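# Place the prescription vial upright in the gray tray

## Task

Get the prescription vial into the gray tray and leave it standing upright there.

## Robot and tools

Robot: two seven-joint arms, left_arm and right_arm, each ending in a vacuum suction cup instead of fingers. Bases in the scene frame: left_arm at (-0.022, +0.372, 0) m, right_arm at (-0.020, -0.272, 0) m, both turned only a hair about z. Two fixed cameras, cam_head_left and cam_head_right (672x504 each), sit on a shared bar on a stand behind the arms, about 0.98 m up, looking down over the table.

Frames: the scene frame has its origin at table-top height midway between the nominal bases, +x pointing out over the table, +z up, and left_arm on the +y side (arm names do not match image left/right). Each arm reports and takes its poses in its own base frame; cameras and table use the scene frame. The cup point is the center of the cup rim when it is free; the cup points along the cup point's +z. About 3 cm behind the rim the tool body widens to roughly 5 cm sideways, so keep that clear of things.

execute_actions(actions, cameras): actions is a list of actions; each action is a list of 1 to 15 rows, one row per 1/30 s control step, and a short action repeats its final row until step 15. Every row holds 14 numbers in [-1, 1]: left_arm dx, dy, dz, rx, ry, rz, left suction, then the same seven for right_arm. Both arms are always in every row. The six pose numbers are an offset, not a pose: they are measured from that arm's Hand target as it stood when the action began, along that arm's base axes, and every row in the action counts from that same start, not from the row before. Scale: 1.0 equals 0.6 m for dx/dy/dz and 180 degrees for rotation; rx, ry, rz form a single rotation vector turning about the Hand target position. Sending the same offset again moves the arm further. Six zeros mean no new pose request, though a call of rows will re-request the standing Hand target. Suction: 1 is full vacuum (about 55 kPa under ambient), a fraction asks for that share, and 0.05 or less switches it off; it keeps its last value, so resend the previous suction number for an arm you want unchanged, since 0 is read as off. cameras: a list of names, ["all"], or []; omitted means images only when actions is empty. An empty actions list also reports fields other results may omit.

move(target, speed, blend, blocking, cameras): drives each cup point in a straight line toward target, which is one 14-number row laid out as above, or a list of up to 15 such rows as waypoints. All offsets, even in a list, are from the Hand targets at the move's start. speed is in m/s, 0.002 to 0.5 (default 0.25), one value or one per waypoint; rotation speed is capped at twice that in rad/s and never over 0.873 rad/s. blend (m) rounds the corners at intermediate waypoints; 0 stops at each. blocking=false returns after about 0.5 s while motion continues. Moves take at most 10 s and do not avoid obstacles or the other arm. Suction changes in the first row are sent at the start; in later rows they are sent on arrival. The result adds a move: line, e.g. done, off_target, moving, held or fault, plus limits such as paced (pose clipped) or held (steps withheld).

wait(seconds): 0 to 3600, lets the scene run without new commands; a running move carries on. stop(): brakes a running move. zoom_image(camera, region): camera is cam_head_left or cam_head_right, region [x0, y0, x1, y1] in image pixels from the top-left, at most 504 by 504; only the newest images can be zoomed. clear_fault(arm): left_arm or right_arm, clears a reported torque fault. finished_scene(scene): the current scene's integer number; call it only once every object the task names rests upright in the tray without the robot, and make no further call in that reply.

Results: end_effector_position (m) and end_effector_quat_wxyz in the arm's base frame, possibly a few cm off; Hand target (the base for the next offsets; the cup often settles a bit short, so send the remaining gap as an offset); Tool commands; suction_measured (near 0 if unsealed, up to about 0.15 below the command when sealed); part_present (goes to 1 at 0.50, back to 0 under 0.45); joint positions, velocities, torques; flange force along the tool axes; motor temperatures; step readings of cup position; FAULT or MOTOR HOT lines.

Motion notes: each step the commanded orientation is clipped to within 32 degrees of the current one; big turns can swing the elbow. Joint speed limits are about 1.39 rad/s for the four inner joints and 1.22 for the three wrist joints. Elbow is straight at 0 and ranges -2.58 to 2.58; shoulder -2.25 to 2.25; wrist pitch -2.1 to 2.1.

Gripping: turn suction on and press the 31 mm rim flat onto a smooth face of the object (a flat cap or lid top is often a good spot) so it seals all round; edges or gaps leak. Under vacuum the cup shortens, so the object rides up to about 13 mm nearer the tool. To release, set the object down on the tray floor upright, switch suction off, let it decay, then lift at least 20 mm. A cup sealed onto the table pins the tool until suction is off.

Avoid: the arms are stiff, so a target even a few mm past contact pushes very hard; approach surfaces slowly. Hard contact can trip a torque fault (limits 104.5 N m inner joints, 51.3 N m wrist joints, or a joint deviating more than 5 degrees), which halts that arm until clear_fault. To end a press, command back past the cup point. Do not let the arms or carried items collide; do not drop an object or let it fall more than a few centimetres; do not release it while it is moving; never let anything leave the table. Long holding or straining heats motors: 60 °C brings a warning, 75 °C makes the arm sag and stop for 30 to 60 s. Loose objects may occasionally get nudged by outside pushes.

Each tool is called after "Emit:" as name([rows], argument=value, ...), one row to a line, values as JSON.

## Session

Emit:
execute_actions(actions=[])

Scene clock: 0.00 s.
left_arm: end_effector_position=(+0.0513, -0.2027, +0.1636) suction_measured=0.00 part_present=0 end_effector_quat_wxyz=(-0.406, +0.038, +0.896, +0.177) | right_arm: end_effector_position=(+0.1832, -0.1827, +0.3390) suction_measured=0.00 part_present=0 end_effector_quat_wxyz=(-0.359, +0.904, -0.225, -0.054)
Joint positions: left_arm=[0.885 0.659 -0.1 2.053 0.324 1.345 -2.679] | right_arm=[1.088 0.299 -0.001 1.747 -0.383 1.737 0.661]
Joint velocities: within noise
Joint torques (N m): no reading
Motor temperatures (°C): left_arm=[36 31 30 32 42 46 45] | right_arm=[35 36 35 33 35 44 39]
Flange force (N): no reading
Hand target: left_arm +0.0513, -0.2027, +0.1636; -0.406, +0.038, +0.896, +0.177 | right_arm +0.1832, -0.1827, +0.3390; -0.359, +0.904, -0.225, -0.054
Tool commands: left_gripper/suction=+0.0 right_gripper/suction=+0.0

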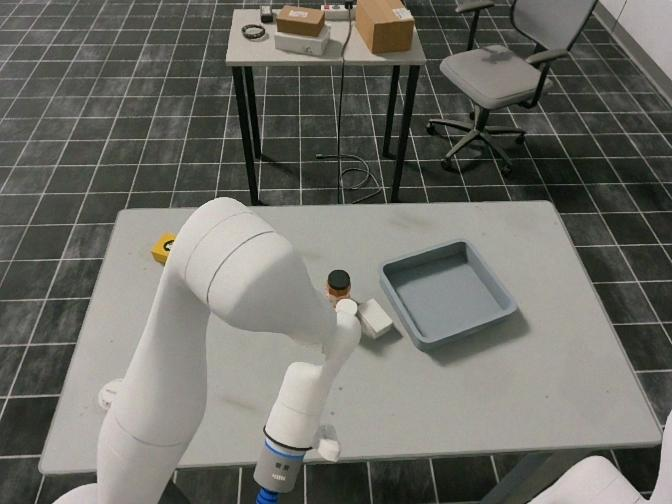

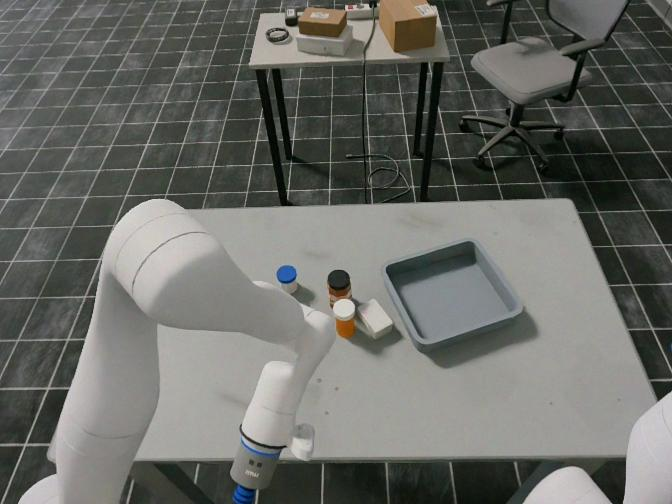

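Emit:
move([
  [0.203,0.143,0.13,0,0,0.236,0,0,0,0,-0.118,0.0112,0,0],
  [0.258,0.395,0.25,0,0,0.472,0,0,0,0,-0.2356,0.0224,0,0],
], blend=[0.05,0], cameras=["all"])

Emit:
zoom_image(camera="cam_head_right", region=[260, 220, 540, 380])

Emit:
zoom_image(camera="cam_head_left", region=[260, 220, 540, 380])

Scene clock: 30.00 s.
left_arm: end_effector_position=(+0.2061, +0.0343, +0.3136) suction_measured=0.00 part_present=0 end_effector_quat_wxyz=(-0.419, -0.577, +0.687, -0.144) | right_arm: end_effector_position=(+0.1831, -0.1827, +0.3390) suction_measured=0.00 part_present=0 end_effector_quat_wxyz=(+0.001, +0.970, -0.242, +0.000)
Joint positions: left_arm=[-0.145 0.428 -0.712 1.885 0.353 1.869 -2.76] | right_arm=[0.873 -0.101 -0.165 1.955 -0.016 1.286 0.224]
Joint torques (N m): left_arm=[1.36 -10.47 -1.88 -3.71 0.17 1.36 -0.25] | right_arm=[-0.7 -4.98 0.15 -6.33 -0.24 -0.16 0.07]
Flange force (N): left_arm=[-2.0 0.4 -3.1] | right_arm=[0.7 0.9 -2.0]
Hand target: left_arm +0.2061, +0.0343, +0.3136; -0.419, -0.577, +0.687, -0.144 | right_arm +0.1832, -0.1827, +0.3390; +0.001, +0.970, -0.242, +0.000
Off the commanded pose: left_arm 0.000 m, 0 deg | right_arm 0.000 m, 0 deg.
move: done

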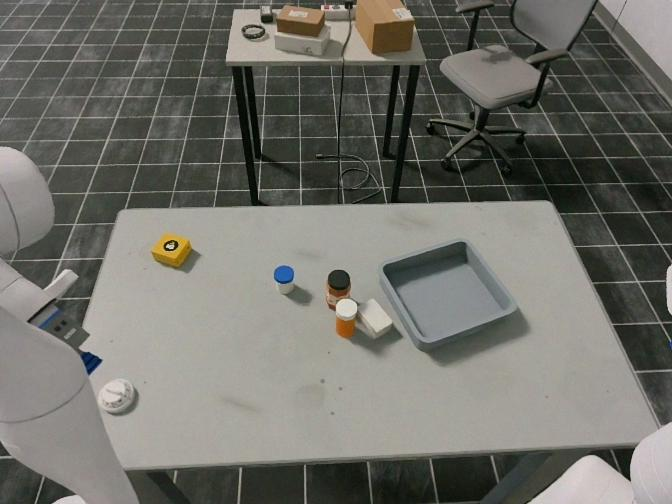

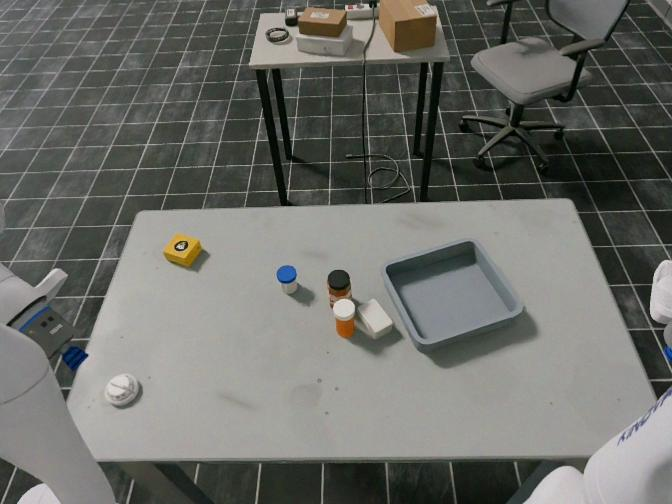

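Scaled by 1.800 from the camera's image (finer frame: 960x720).

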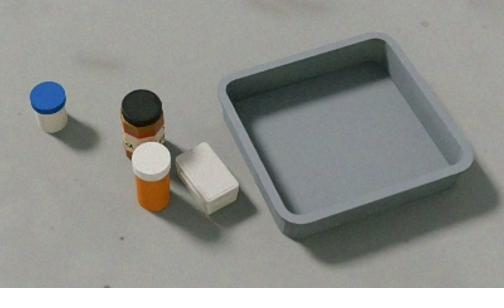

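Scaled by 1.800 from the camera's image (finer frame: 960x720).

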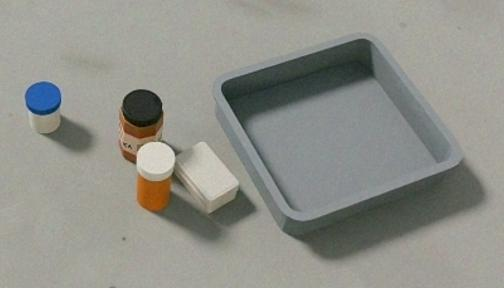

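Emit:
move(target=[0,0,0,0,0,0,0,0.43,0.768,-0.232,0,0,0,0], cameras=["all"])

Emit:
zoom_image(camera="cam_head_right", region=[260, 200, 420, 360])

Emit:
zoom_image(camera="cam_head_left", region=[260, 200, 420, 360])

Scene clock: 48.00 s.
left_arm: end_effector_position=(+0.2061, +0.0343, +0.3136) suction_measured=0.00 part_present=0 end_effector_quat_wxyz=(-0.419, -0.577, +0.687, -0.144) | right_arm: end_effector_position=(+0.4412, +0.2780, +0.1998) suction_measured=0.00 part_present=0 end_effector_quat_wxyz=(+0.001, +0.970, -0.242, +0.000)
Joint positions: left_arm=[-0.145 0.428 -0.712 1.885 0.353 1.869 -2.76] | right_arm=[-0.229 0.703 -0.668 1.431 0.452 1.165 -1.45]
Joint torques (N m): left_arm=[1.52 -10.47 -1.86 -3.76 0.22 1.35 -0.29] | right_arm=[-0.88 -16.73 -2.63 -5.37 -0.23 -0.24 0.1]
Flange force (N): left_arm=[-2.2 0.7 -3.1] | right_arm=[2.2 -0.9 -1.1]
Hand target: left_arm +0.2061, +0.0343, +0.3136; -0.419, -0.577, +0.687, -0.144 | right_arm +0.4412, +0.2781, +0.1998; +0.001, +0.970, -0.242, +0.000
Off the commanded pose: left_arm 0.000 m, 0 deg | right_arm 0.000 m, 0 deg.
move: done

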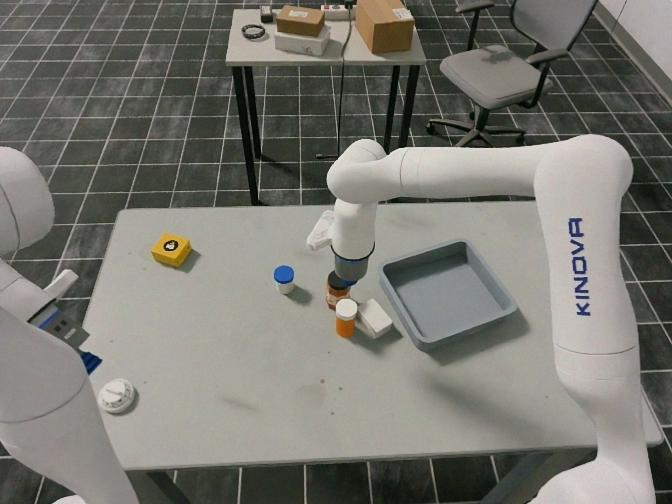

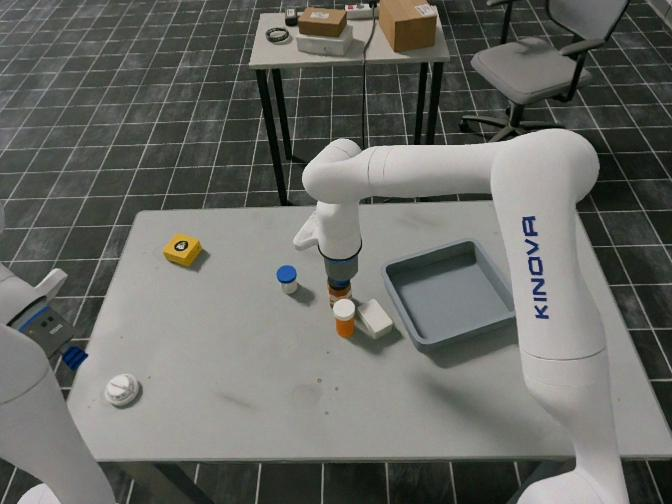

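Scaled by 3.150 from the camera's image (finer frame: 960x720).

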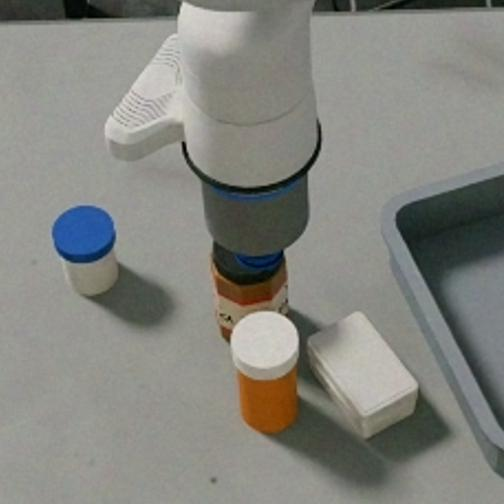

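Scaled by 3.150 from the camera's image (finer frame: 960x720).

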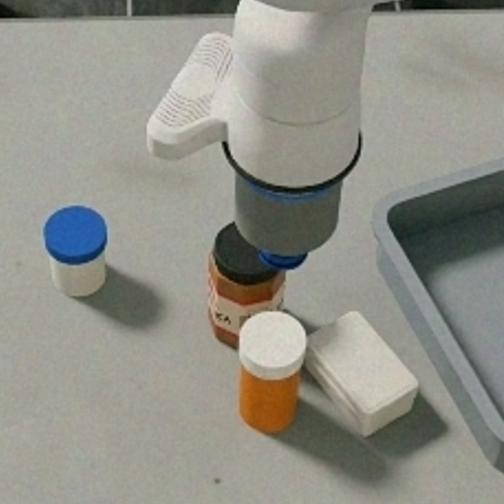

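Emit:
move(target=[0,0,0,0,0,0,0,0.032,0.002,-0.125,0,0,0,0], cameras=["all"])

Emit:
zoom_image(camera="cam_head_right", region=[300, 260, 380, 340])

Emit:
zoom_image(camera="cam_head_left", region=[300, 260, 380, 340])

Scene clock: 58.77 s.
left_arm: end_effector_position=(+0.2061, +0.0343, +0.3136) suction_measured=0.00 part_present=0 end_effector_quat_wxyz=(-0.419, -0.577, +0.687, -0.144) | right_arm: end_effector_position=(+0.4604, +0.2793, +0.1248) suction_measured=0.00 part_present=0 end_effector_quat_wxyz=(+0.001, +0.970, -0.242, +0.000)
Joint positions: left_arm=[-0.145 0.428 -0.712 1.885 0.353 1.869 -2.76] | right_arm=[-0.246 0.83 -0.62 1.451 0.524 1.031 -1.474]
Joint torques (N m): left_arm=[1.4 -10.47 -1.88 -3.75 0.18 1.39 -0.29] | right_arm=[-0.67 -18.14 -2.9 -4.76 -0.18 -0.25 0.12]
Flange force (N): left_arm=[-2.0 0.4 -2.9] | right_arm=[2.2 -1.7 -0.5]
Hand target: left_arm +0.2061, +0.0343, +0.3136; -0.419, -0.577, +0.687, -0.144 | right_arm +0.4604, +0.2793, +0.1248; +0.001, +0.970, -0.242, +0.000
Off the commanded pose: left_arm 0.000 m, 0 deg | right_arm 0.000 m, 0 deg.
move: done

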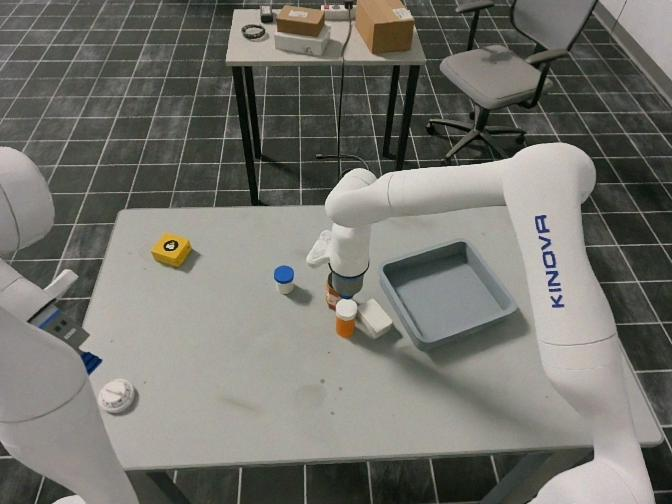

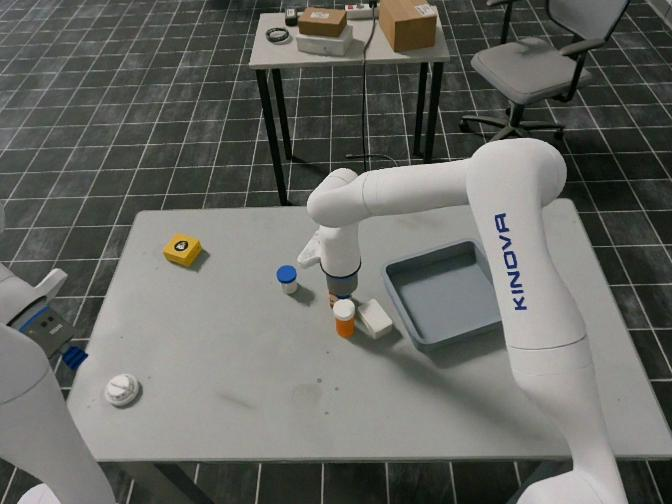

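Scaled by 6.300 from the camera's image (finer frame: 960x720).

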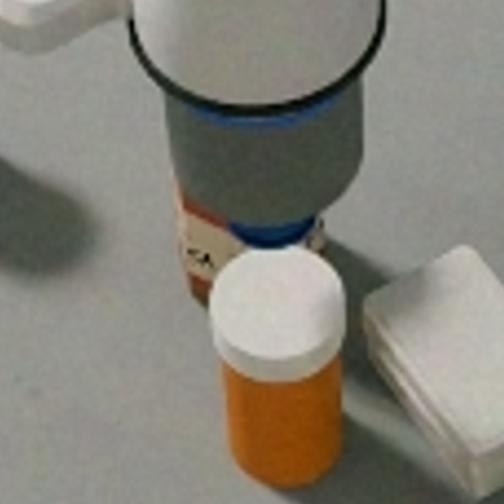

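Scaled by 6.300 from the camera's image (finer frame: 960x720).

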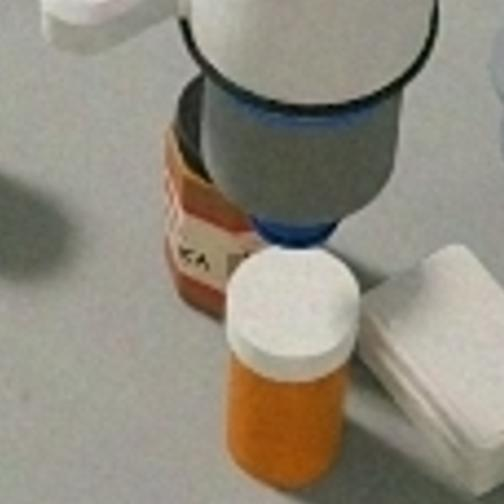

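Emit:
move([
  [0,0,0,0,0,0,0,-0.010,-0.002,-0.04,0,0,0,1],
  [0,0,0,0,0,0,0,-0.010,-0.002,-0.062,0,0,0,1],
], speed=[0.1,0.02], cameras=["all"])

Emit:
zoom_image(camera="cam_head_right", region=[300, 260, 380, 340])

Scene clock: 71.60 s.
left_arm: end_effector_position=(+0.2061, +0.0343, +0.3136) suction_measured=0.00 part_present=0 end_effector_quat_wxyz=(-0.419, -0.577, +0.687, -0.144) | right_arm: end_effector_position=(+0.4544, +0.2781, +0.0876) suction_measured=0.26 part_present=0 end_effector_quat_wxyz=(+0.001, +0.970, -0.242, +0.000)
Joint positions: left_arm=[-0.145 0.428 -0.712 1.885 0.353 1.869 -2.76] | right_arm=[-0.258 0.873 -0.594 1.503 0.561 0.941 -1.511]
Joint torques (N m): left_arm=[1.52 -10.51 -1.89 -3.72 0.17 1.37 -0.23] | right_arm=[-0.74 -18.54 -2.95 -4.4 -0.17 -0.19 0.11]
Flange force (N): left_arm=[-2.5 0.5 -3.2] | right_arm=[2.4 -1.7 0.3]
Hand target: left_arm +0.2061, +0.0343, +0.3136; -0.419, -0.577, +0.687, -0.144 | right_arm +0.4544, +0.2781, +0.0876; +0.001, +0.970, -0.242, +0.000
Off the commanded pose: left_arm 0.000 m, 0 deg | right_arm 0.000 m, 0 deg.
move: done

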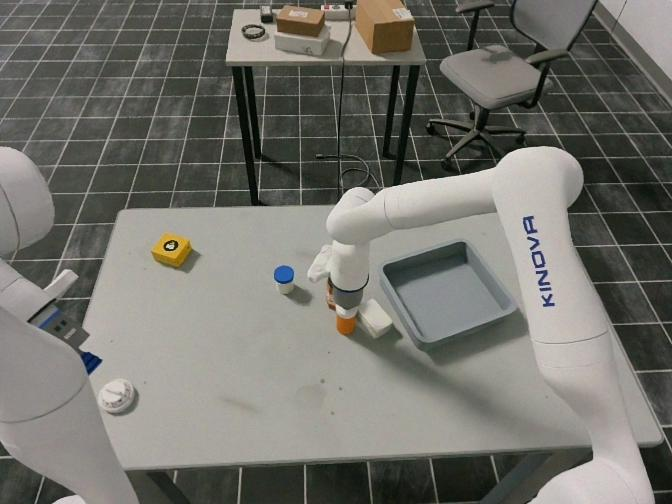

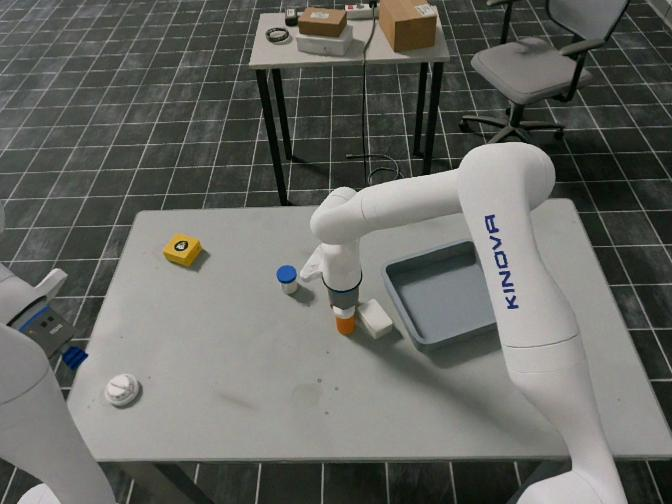

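Scaled by 6.300 from the camera's image (finer frame: 960x720).

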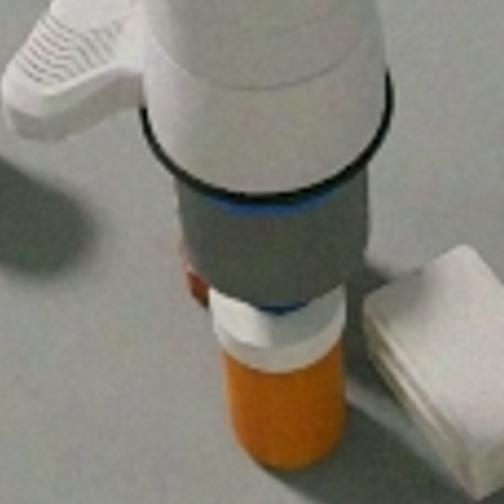

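Emit:
wait(seconds=0.5)

Scene clock: 76.10 s.
left_arm: end_effector_position=(+0.2061, +0.0343, +0.3136) suction_measured=0.00 part_present=0 end_effector_quat_wxyz=(-0.419, -0.577, +0.687, -0.144) | right_arm: end_effector_position=(+0.4544, +0.2781, +0.0876) suction_measured=0.99 part_present=1 end_effector_quat_wxyz=(+0.001, +0.970, -0.242, +0.000)
Joint positions: left_arm=[-0.145 0.428 -0.712 1.885 0.353 1.869 -2.76] | right_arm=[-0.258 0.873 -0.594 1.503 0.561 0.941 -1.511]
Joint torques (N m): left_arm=[1.42 -10.43 -1.87 -3.72 0.17 1.39 -0.28] | right_arm=[-0.77 -18.62 -2.99 -4.52 -0.2 -0.21 0.07]
Flange force (N): left_arm=[-2.0 0.5 -3.0] | right_arm=[2.4 -1.3 0.4]
Hand target: left_arm +0.2061, +0.0343, +0.3136; -0.419, -0.577, +0.687, -0.144 | right_arm +0.4544, +0.2781, +0.0876; +0.001, +0.970, -0.242, +0.000
Tool commands: left_gripper/suction=+0.0 right_gripper/suction=+1.0
Off the commanded pose: left_arm 0.000 m, 0 deg | right_arm 0.000 m, 0 deg.
wait: 0.50 s; at rest from the start

Emit:
move([
  [0,0,0,0,0,0,0,0,0,0.15,0,0,0,1],
  [0,0,0,0,0,0,0,0.112,-0.398,0.15,0,0,0,1],
  [0,0,0,0,0,0,0,0.112,-0.398,0.015,0,0,0,1],
], speed=[0.2,0.25,0.12], blend=[0.03,0.03,0], cameras=["all"])

Emit:
zoom_image(camera="cam_head_right", region=[370, 220, 530, 380])

Emit:
zoom_image(camera="cam_head_left", region=[370, 220, 530, 380])

Scene clock: 90.00 s.
left_arm: end_effector_position=(+0.2061, +0.0343, +0.3136) suction_measured=0.00 part_present=0 end_effector_quat_wxyz=(-0.419, -0.577, +0.687, -0.144) | right_arm: end_effector_position=(+0.5216, +0.0393, +0.0967) suction_measured=0.99 part_present=1 end_effector_quat_wxyz=(+0.001, +0.970, -0.242, +0.000)
Joint positions: left_arm=[-0.145 0.428 -0.712 1.885 0.353 1.869 -2.76] | right_arm=[0.223 0.842 -0.596 1.536 0.548 0.936 -1.038]
Joint torques (N m): left_arm=[1.4 -10.43 -1.9 -3.77 0.2 1.38 -0.28] | right_arm=[-0.7 -18.09 -2.86 -4.49 -0.21 -0.2 0.12]
Flange force (N): left_arm=[-2.0 0.6 -2.9] | right_arm=[2.6 -0.3 0.2]
Hand target: left_arm +0.2061, +0.0343, +0.3136; -0.419, -0.577, +0.687, -0.144 | right_arm +0.5216, +0.0393, +0.0966; +0.001, +0.970, -0.242, +0.000
Off the commanded pose: left_arm 0.000 m, 0 deg | right_arm 0.000 m, 0 deg.
move: done

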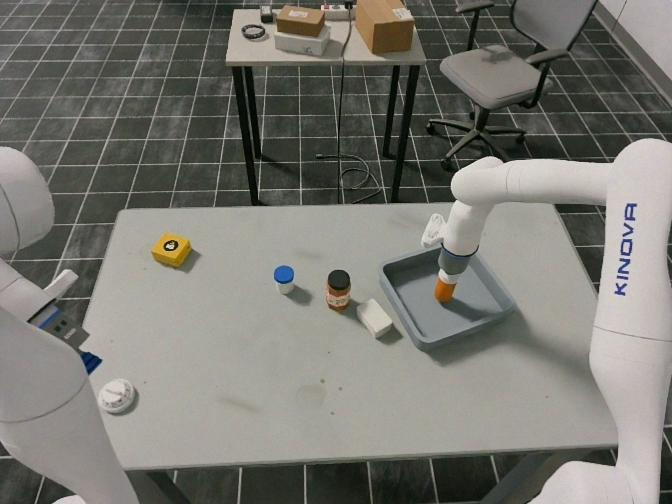

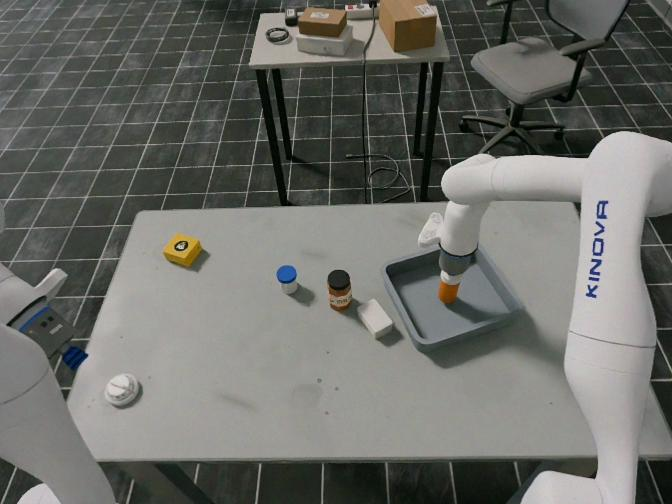

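Scaled by 3.150 from the camera's image (finer frame: 960x720).

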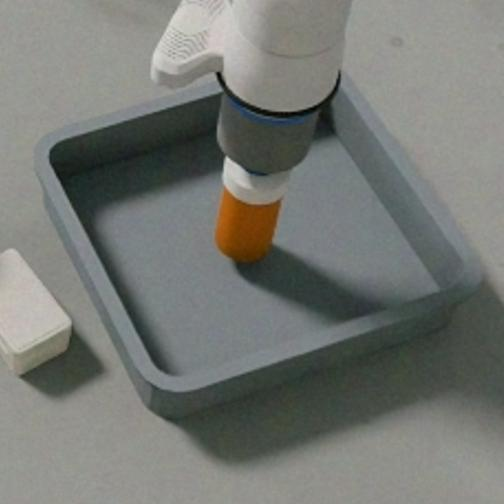

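Scaled by 3.150 from the camera's image (finer frame: 960x720).

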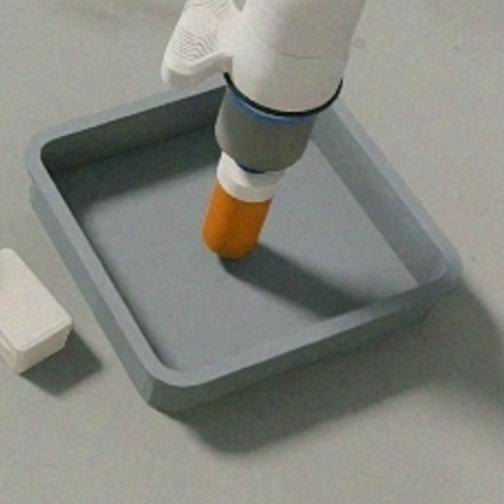

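Emit:
move(target=[0,0,0,0,0,0,0,0,0,-0.013,0,0,0,1], speed=0.02)

Emit:
move(target=[0,0,0,0,0,0,0,0,0,-0.004,0,0,0,1], speed=0.02)

Emit:
zoom_image(camera="cam_head_right", region=[370, 220, 530, 380])

Scene clock: 100.27 s.
left_arm: end_effector_position=(+0.2061, +0.0343, +0.3136) suction_measured=0.00 part_present=0 end_effector_quat_wxyz=(-0.419, -0.577, +0.687, -0.144) | right_arm: end_effector_position=(+0.5216, +0.0393, +0.0888) suction_measured=1.00 part_present=1 end_effector_quat_wxyz=(+0.001, +0.970, -0.242, +0.000)
Joint positions: left_arm=[-0.145 0.428 -0.712 1.885 0.353 1.869 -2.76] | right_arm=[0.219 0.854 -0.59 1.541 0.556 0.92 -1.044]
Joint torques (N m): left_arm=[1.47 -10.48 -1.92 -3.78 0.23 1.38 -0.28] | right_arm=[-0.68 -18.27 -2.82 -4.29 -0.16 -0.18 0.11]
Flange force (N): left_arm=[-2.2 0.6 -3.0] | right_arm=[3.1 -0.6 0.3]
Hand target: left_arm +0.2061, +0.0343, +0.3136; -0.419, -0.577, +0.687, -0.144 | right_arm +0.5216, +0.0393, +0.0888; +0.001, +0.970, -0.242, +0.000
Off the commanded pose: left_arm 0.000 m, 0 deg | right_arm 0.000 m, 0 deg.
move: done

Scene clock: 100.77 s.
left_arm: end_effector_position=(+0.2061, +0.0343, +0.3136) suction_measured=0.00 part_present=0 end_effector_quat_wxyz=(-0.419, -0.577, +0.687, -0.144) | right_arm: end_effector_position=(+0.5216, +0.0393, +0.0864) suction_measured=0.99 part_present=1 end_effector_quat_wxyz=(+0.001, +0.970, -0.242, +0.000)
Joint positions: left_arm=[-0.145 0.428 -0.712 1.885 0.353 1.869 -2.76] | right_arm=[0.218 0.857 -0.588 1.543 0.559 0.915 -1.046]
Joint torques (N m): left_arm=[1.52 -10.52 -1.83 -3.67 0.18 1.39 -0.24] | right_arm=[-0.68 -18.24 -2.87 -4.39 -0.2 -0.22 0.12]
Flange force (N): left_arm=[-2.5 0.5 -3.3] | right_arm=[2.7 -0.4 0.3]
Hand target: left_arm +0.2061, +0.0343, +0.3136; -0.419, -0.577, +0.687, -0.144 | right_arm +0.5216, +0.0393, +0.0864; +0.001, +0.970, -0.242, +0.000
Off the commanded pose: left_arm 0.000 m, 0 deg | right_arm 0.000 m, 0 deg.
move: done

Scaled by 3.150 from the camera's image (finer frame: 960x720).
This view is cut from an older image: the scene may have changed since it was taken.

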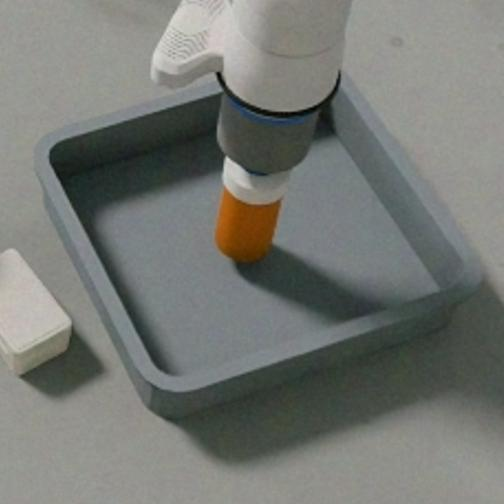

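Emit:
move(target=[0,0,0,0,0,0,0,0,0,-0.004,0,0,0,1], speed=0.02)

Emit:
move(target=[0,0,0,0,0,0,0,0,0,-0.004,0,0,0,1], speed=0.02, cameras=["all"])

Emit:
zoom_image(camera="cam_head_right", region=[370, 220, 530, 380])

Scene clock: 107.63 s.
left_arm: end_effector_position=(+0.2061, +0.0343, +0.3136) suction_measured=0.00 part_present=0 end_effector_quat_wxyz=(-0.419, -0.577, +0.687, -0.144) | right_arm: end_effector_position=(+0.5216, +0.0393, +0.0840) suction_measured=0.98 part_present=1 end_effector_quat_wxyz=(+0.001, +0.970, -0.242, +0.000)
Joint positions: left_arm=[-0.145 0.428 -0.712 1.885 0.353 1.869 -2.76] | right_arm=[0.217 0.861 -0.586 1.544 0.561 0.91 -1.048]
Joint torques (N m): left_arm=[1.45 -10.51 -1.94 -3.76 0.15 1.37 -0.31] | right_arm=[-0.72 -18.26 -2.89 -4.33 -0.16 -0.2 0.11]
Flange force (N): left_arm=[-2.1 0.3 -3.0] | right_arm=[2.8 -0.3 0.3]
Hand target: left_arm +0.2061, +0.0343, +0.3136; -0.419, -0.577, +0.687, -0.144 | right_arm +0.5216, +0.0393, +0.0840; +0.001, +0.970, -0.242, +0.000
Off the commanded pose: left_arm 0.000 m, 0 deg | right_arm 0.000 m, 0 deg.
move: done

Scene clock: 108.13 s.
left_arm: end_effector_position=(+0.2061, +0.0343, +0.3136) suction_measured=0.00 part_present=0 end_effector_quat_wxyz=(-0.419, -0.577, +0.687, -0.144) | right_arm: end_effector_position=(+0.5216, +0.0393, +0.0816) suction_measured=0.98 part_present=1 end_effector_quat_wxyz=(+0.001, +0.970, -0.242, +0.000)
Joint positions: left_arm=[-0.145 0.428 -0.712 1.885 0.353 1.869 -2.76] | right_arm=[0.216 0.865 -0.584 1.546 0.564 0.905 -1.05]
Joint torques (N m): left_arm=[1.52 -10.44 -1.86 -3.75 0.22 1.37 -0.26] | right_arm=[-0.77 -18.22 -2.81 -4.27 -0.21 -0.2 0.12]
Flange force (N): left_arm=[-2.3 0.7 -3.1] | right_arm=[2.8 -0.2 0.2]
Hand target: left_arm +0.2061, +0.0343, +0.3136; -0.419, -0.577, +0.687, -0.144 | right_arm +0.5216, +0.0393, +0.0816; +0.001, +0.970, -0.242, +0.000
Off the commanded pose: left_arm 0.000 m, 0 deg | right_arm 0.000 m, 0 deg.
move: done

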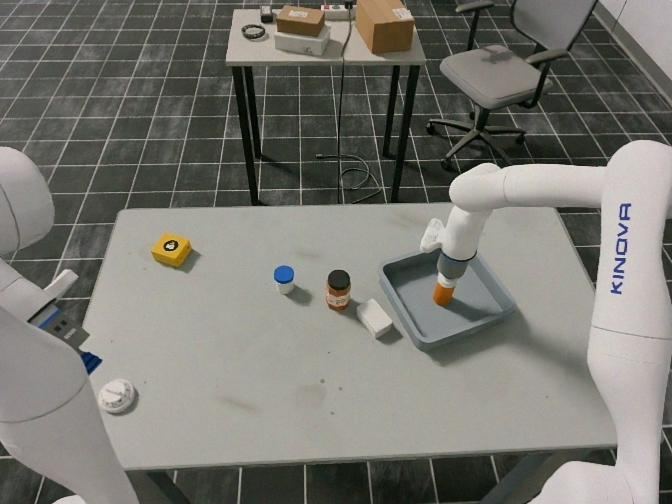

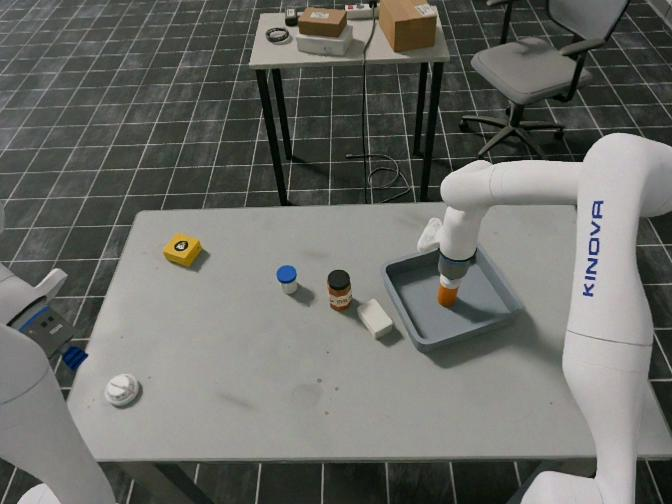

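Scaled by 3.150 from the camera's image (finer frame: 960x720).

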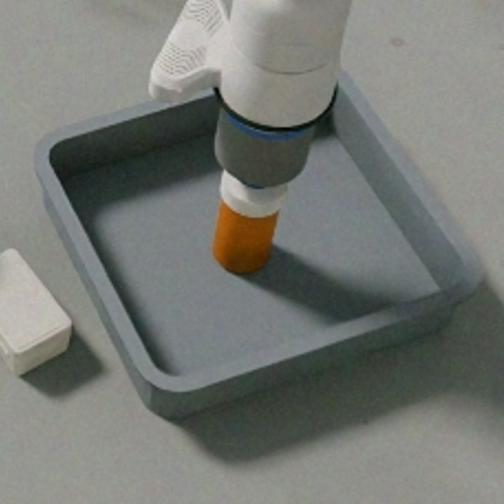

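Emit:
move(target=[0,0,0,0,0,0,0,0,0,-0.003,0,0,0,1], speed=0.02)

Emit:
move(target=[0,0,0,0,0,0,0,0,0,-0.003,0,0,0,1], speed=0.02, cameras=["all"])

Emit:
zoom_image(camera="cam_head_right", region=[370, 220, 530, 380])

Scene clock: 112.40 s.
left_arm: end_effector_position=(+0.2061, +0.0343, +0.3136) suction_measured=0.00 part_present=0 end_effector_quat_wxyz=(-0.419, -0.577, +0.687, -0.144) | right_arm: end_effector_position=(+0.5216, +0.0393, +0.0798) suction_measured=0.99 part_present=1 end_effector_quat_wxyz=(+0.001, +0.970, -0.242, +0.000)
Joint positions: left_arm=[-0.145 0.428 -0.712 1.885 0.353 1.869 -2.76] | right_arm=[0.215 0.867 -0.582 1.547 0.566 0.902 -1.051]
Joint torques (N m): left_arm=[1.45 -10.46 -1.95 -3.76 0.21 1.39 -0.26] | right_arm=[-0.72 -18.32 -2.87 -4.3 -0.24 -0.19 0.12]
Flange force (N): left_arm=[-2.2 0.5 -3.0] | right_arm=[2.7 -0.3 0.4]
Hand target: left_arm +0.2061, +0.0343, +0.3136; -0.419, -0.577, +0.687, -0.144 | right_arm +0.5216, +0.0393, +0.0798; +0.001, +0.970, -0.242, +0.000
Off the commanded pose: left_arm 0.000 m, 0 deg | right_arm 0.000 m, 0 deg.
move: done

Scene clock: 112.90 s.
left_arm: end_effector_position=(+0.2061, +0.0343, +0.3136) suction_measured=0.00 part_present=0 end_effector_quat_wxyz=(-0.419, -0.577, +0.687, -0.144) | right_arm: end_effector_position=(+0.5216, +0.0393, +0.0781) suction_measured=0.98 part_present=1 end_effector_quat_wxyz=(+0.001, +0.970, -0.242, +0.000)
Joint positions: left_arm=[-0.145 0.428 -0.712 1.885 0.353 1.869 -2.76] | right_arm=[0.214 0.87 -0.581 1.548 0.568 0.898 -1.053]
Joint torques (N m): left_arm=[1.52 -10.46 -1.87 -3.72 0.17 1.37 -0.28] | right_arm=[-1.13 -3.01 0.58 1.28 -0.11 -0.76 0.12]
Flange force (N): left_arm=[-2.2 0.5 -3.2] | right_arm=[1.4 1.5 -30.9]
Hand target: left_arm +0.2061, +0.0343, +0.3136; -0.419, -0.577, +0.687, -0.144 | right_arm +0.5216, +0.0393, +0.0780; +0.001, +0.970, -0.242, +0.000
Off the commanded pose: left_arm 0.000 m, 0 deg | right_arm 0.000 m, 0 deg.
move: done

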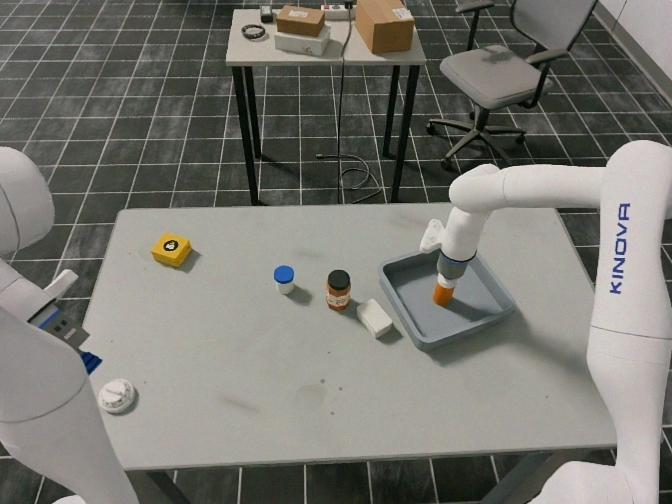

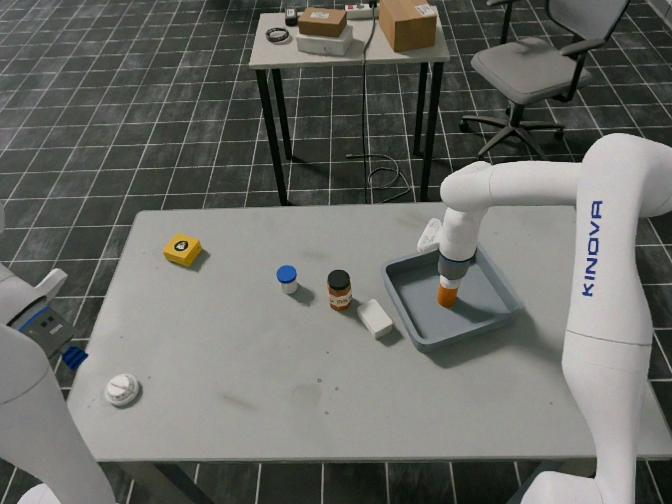

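Scaled by 3.150 from the camera's image (finer frame: 960x720).

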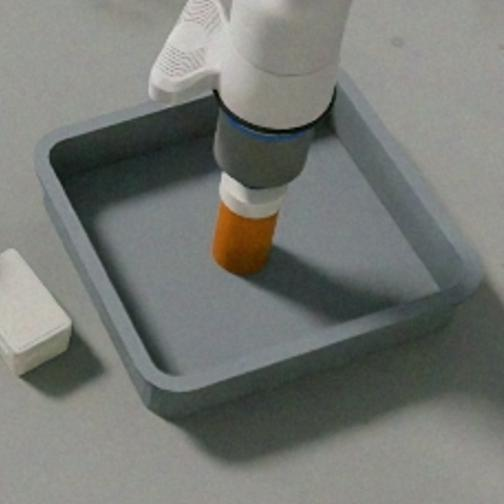

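Emit:
move([
  [0,0,0,0,0,0,0,0,0,0.001,0,0,0,0],
], speed=0.02)

Emit:
wait(seconds=0.7)

Emit:
move([
  [0,0,0,0,0,0,0,0,0,0.05,0,0,0,0],
  [0,0,0,0,0,0,0,0,0,0.2,0,0,0,0],
], speed=[0.06,0.2], blend=[0.01,0], cameras=["all"])

Scene clock: 119.73 s.
left_arm: end_effector_position=(+0.2061, +0.0343, +0.3136) suction_measured=0.00 part_present=0 end_effector_quat_wxyz=(-0.419, -0.577, +0.687, -0.144) | right_arm: end_effector_position=(+0.5216, +0.0393, +0.0786) suction_measured=0.00 part_present=0 end_effector_quat_wxyz=(+0.001, +0.970, -0.242, +0.000)
Joint positions: left_arm=[-0.145 0.428 -0.712 1.885 0.353 1.869 -2.76] | right_arm=[0.215 0.869 -0.581 1.547 0.567 0.899 -1.052]
Joint torques (N m): left_arm=[1.47 -10.4 -1.89 -3.69 0.24 1.37 -0.3] | right_arm=[-1.13 -4.59 0.13 0.86 -0.21 -0.64 0.1]
Flange force (N): left_arm=[-2.0 0.6 -3.2] | right_arm=[2.0 1.2 -27.5]
Hand target: left_arm +0.2061, +0.0343, +0.3136; -0.419, -0.577, +0.687, -0.144 | right_arm +0.5216, +0.0393, +0.0786; +0.001, +0.970, -0.242, +0.000
Off the commanded pose: left_arm 0.000 m, 0 deg | right_arm 0.000 m, 0 deg.
move: done

Scene clock: 120.43 s.
left_arm: end_effector_position=(+0.2061, +0.0343, +0.3136) suction_measured=0.00 part_present=0 end_effector_quat_wxyz=(-0.419, -0.577, +0.687, -0.144) | right_arm: end_effector_position=(+0.5216, +0.0393, +0.0786) suction_measured=0.00 part_present=0 end_effector_quat_wxyz=(+0.001, +0.970, -0.242, +0.000)
Joint positions: left_arm=[-0.145 0.428 -0.712 1.885 0.353 1.869 -2.76] | right_arm=[0.215 0.869 -0.581 1.547 0.567 0.899 -1.052]
Joint torques (N m): left_arm=[1.49 -10.52 -1.85 -3.75 0.19 1.38 -0.3] | right_arm=[-1.12 -4.74 0.04 0.72 -0.2 -0.6 0.13]
Flange force (N): left_arm=[-2.3 0.5 -3.1] | right_arm=[1.6 1.4 -27.0]
Hand target: left_arm +0.2061, +0.0343, +0.3136; -0.419, -0.577, +0.687, -0.144 | right_arm +0.5216, +0.0393, +0.0786; +0.001, +0.970, -0.242, +0.000
Tool commands: left_gripper/suction=+0.0 right_gripper/suction=+0.0
Off the commanded pose: left_arm 0.000 m, 0 deg | right_arm 0.000 m, 0 deg.
wait: 0.70 s; at rest by 0.17 s

Scene clock: 121.77 s.
left_arm: end_effector_position=(+0.2061, +0.0343, +0.3136) suction_measured=0.00 part_present=0 end_effector_quat_wxyz=(-0.419, -0.577, +0.687, -0.144) | right_arm: end_effector_position=(+0.5216, +0.0393, +0.1986) suction_measured=0.00 part_present=0 end_effector_quat_wxyz=(+0.001, +0.970, -0.242, +0.000)
Joint positions: left_arm=[-0.145 0.428 -0.712 1.885 0.353 1.869 -2.76] | right_arm=[0.253 0.705 -0.66 1.427 0.449 1.163 -0.959]
Joint torques (N m): left_arm=[1.48 -10.47 -1.91 -3.77 0.25 1.37 -0.25] | right_arm=[-0.75 -16.95 -2.65 -5.39 -0.17 -0.2 0.11]
Flange force (N): left_arm=[-2.3 0.7 -3.0] | right_arm=[2.5 -0.1 -0.8]
Hand target: left_arm +0.2061, +0.0343, +0.3136; -0.419, -0.577, +0.687, -0.144 | right_arm +0.5216, +0.0393, +0.1986; +0.001, +0.970, -0.242, +0.000
Off the commanded pose: left_arm 0.000 m, 0 deg | right_arm 0.000 m, 0 deg.
move: done

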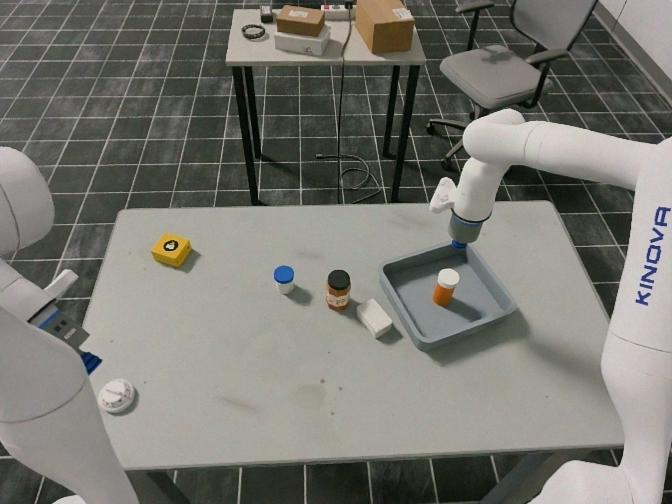

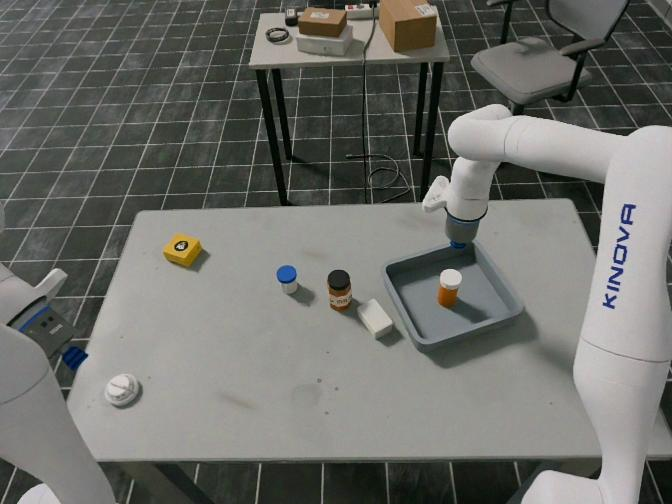

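Emit:
finished_scene(scene=1)

The scene is finished: the task was done.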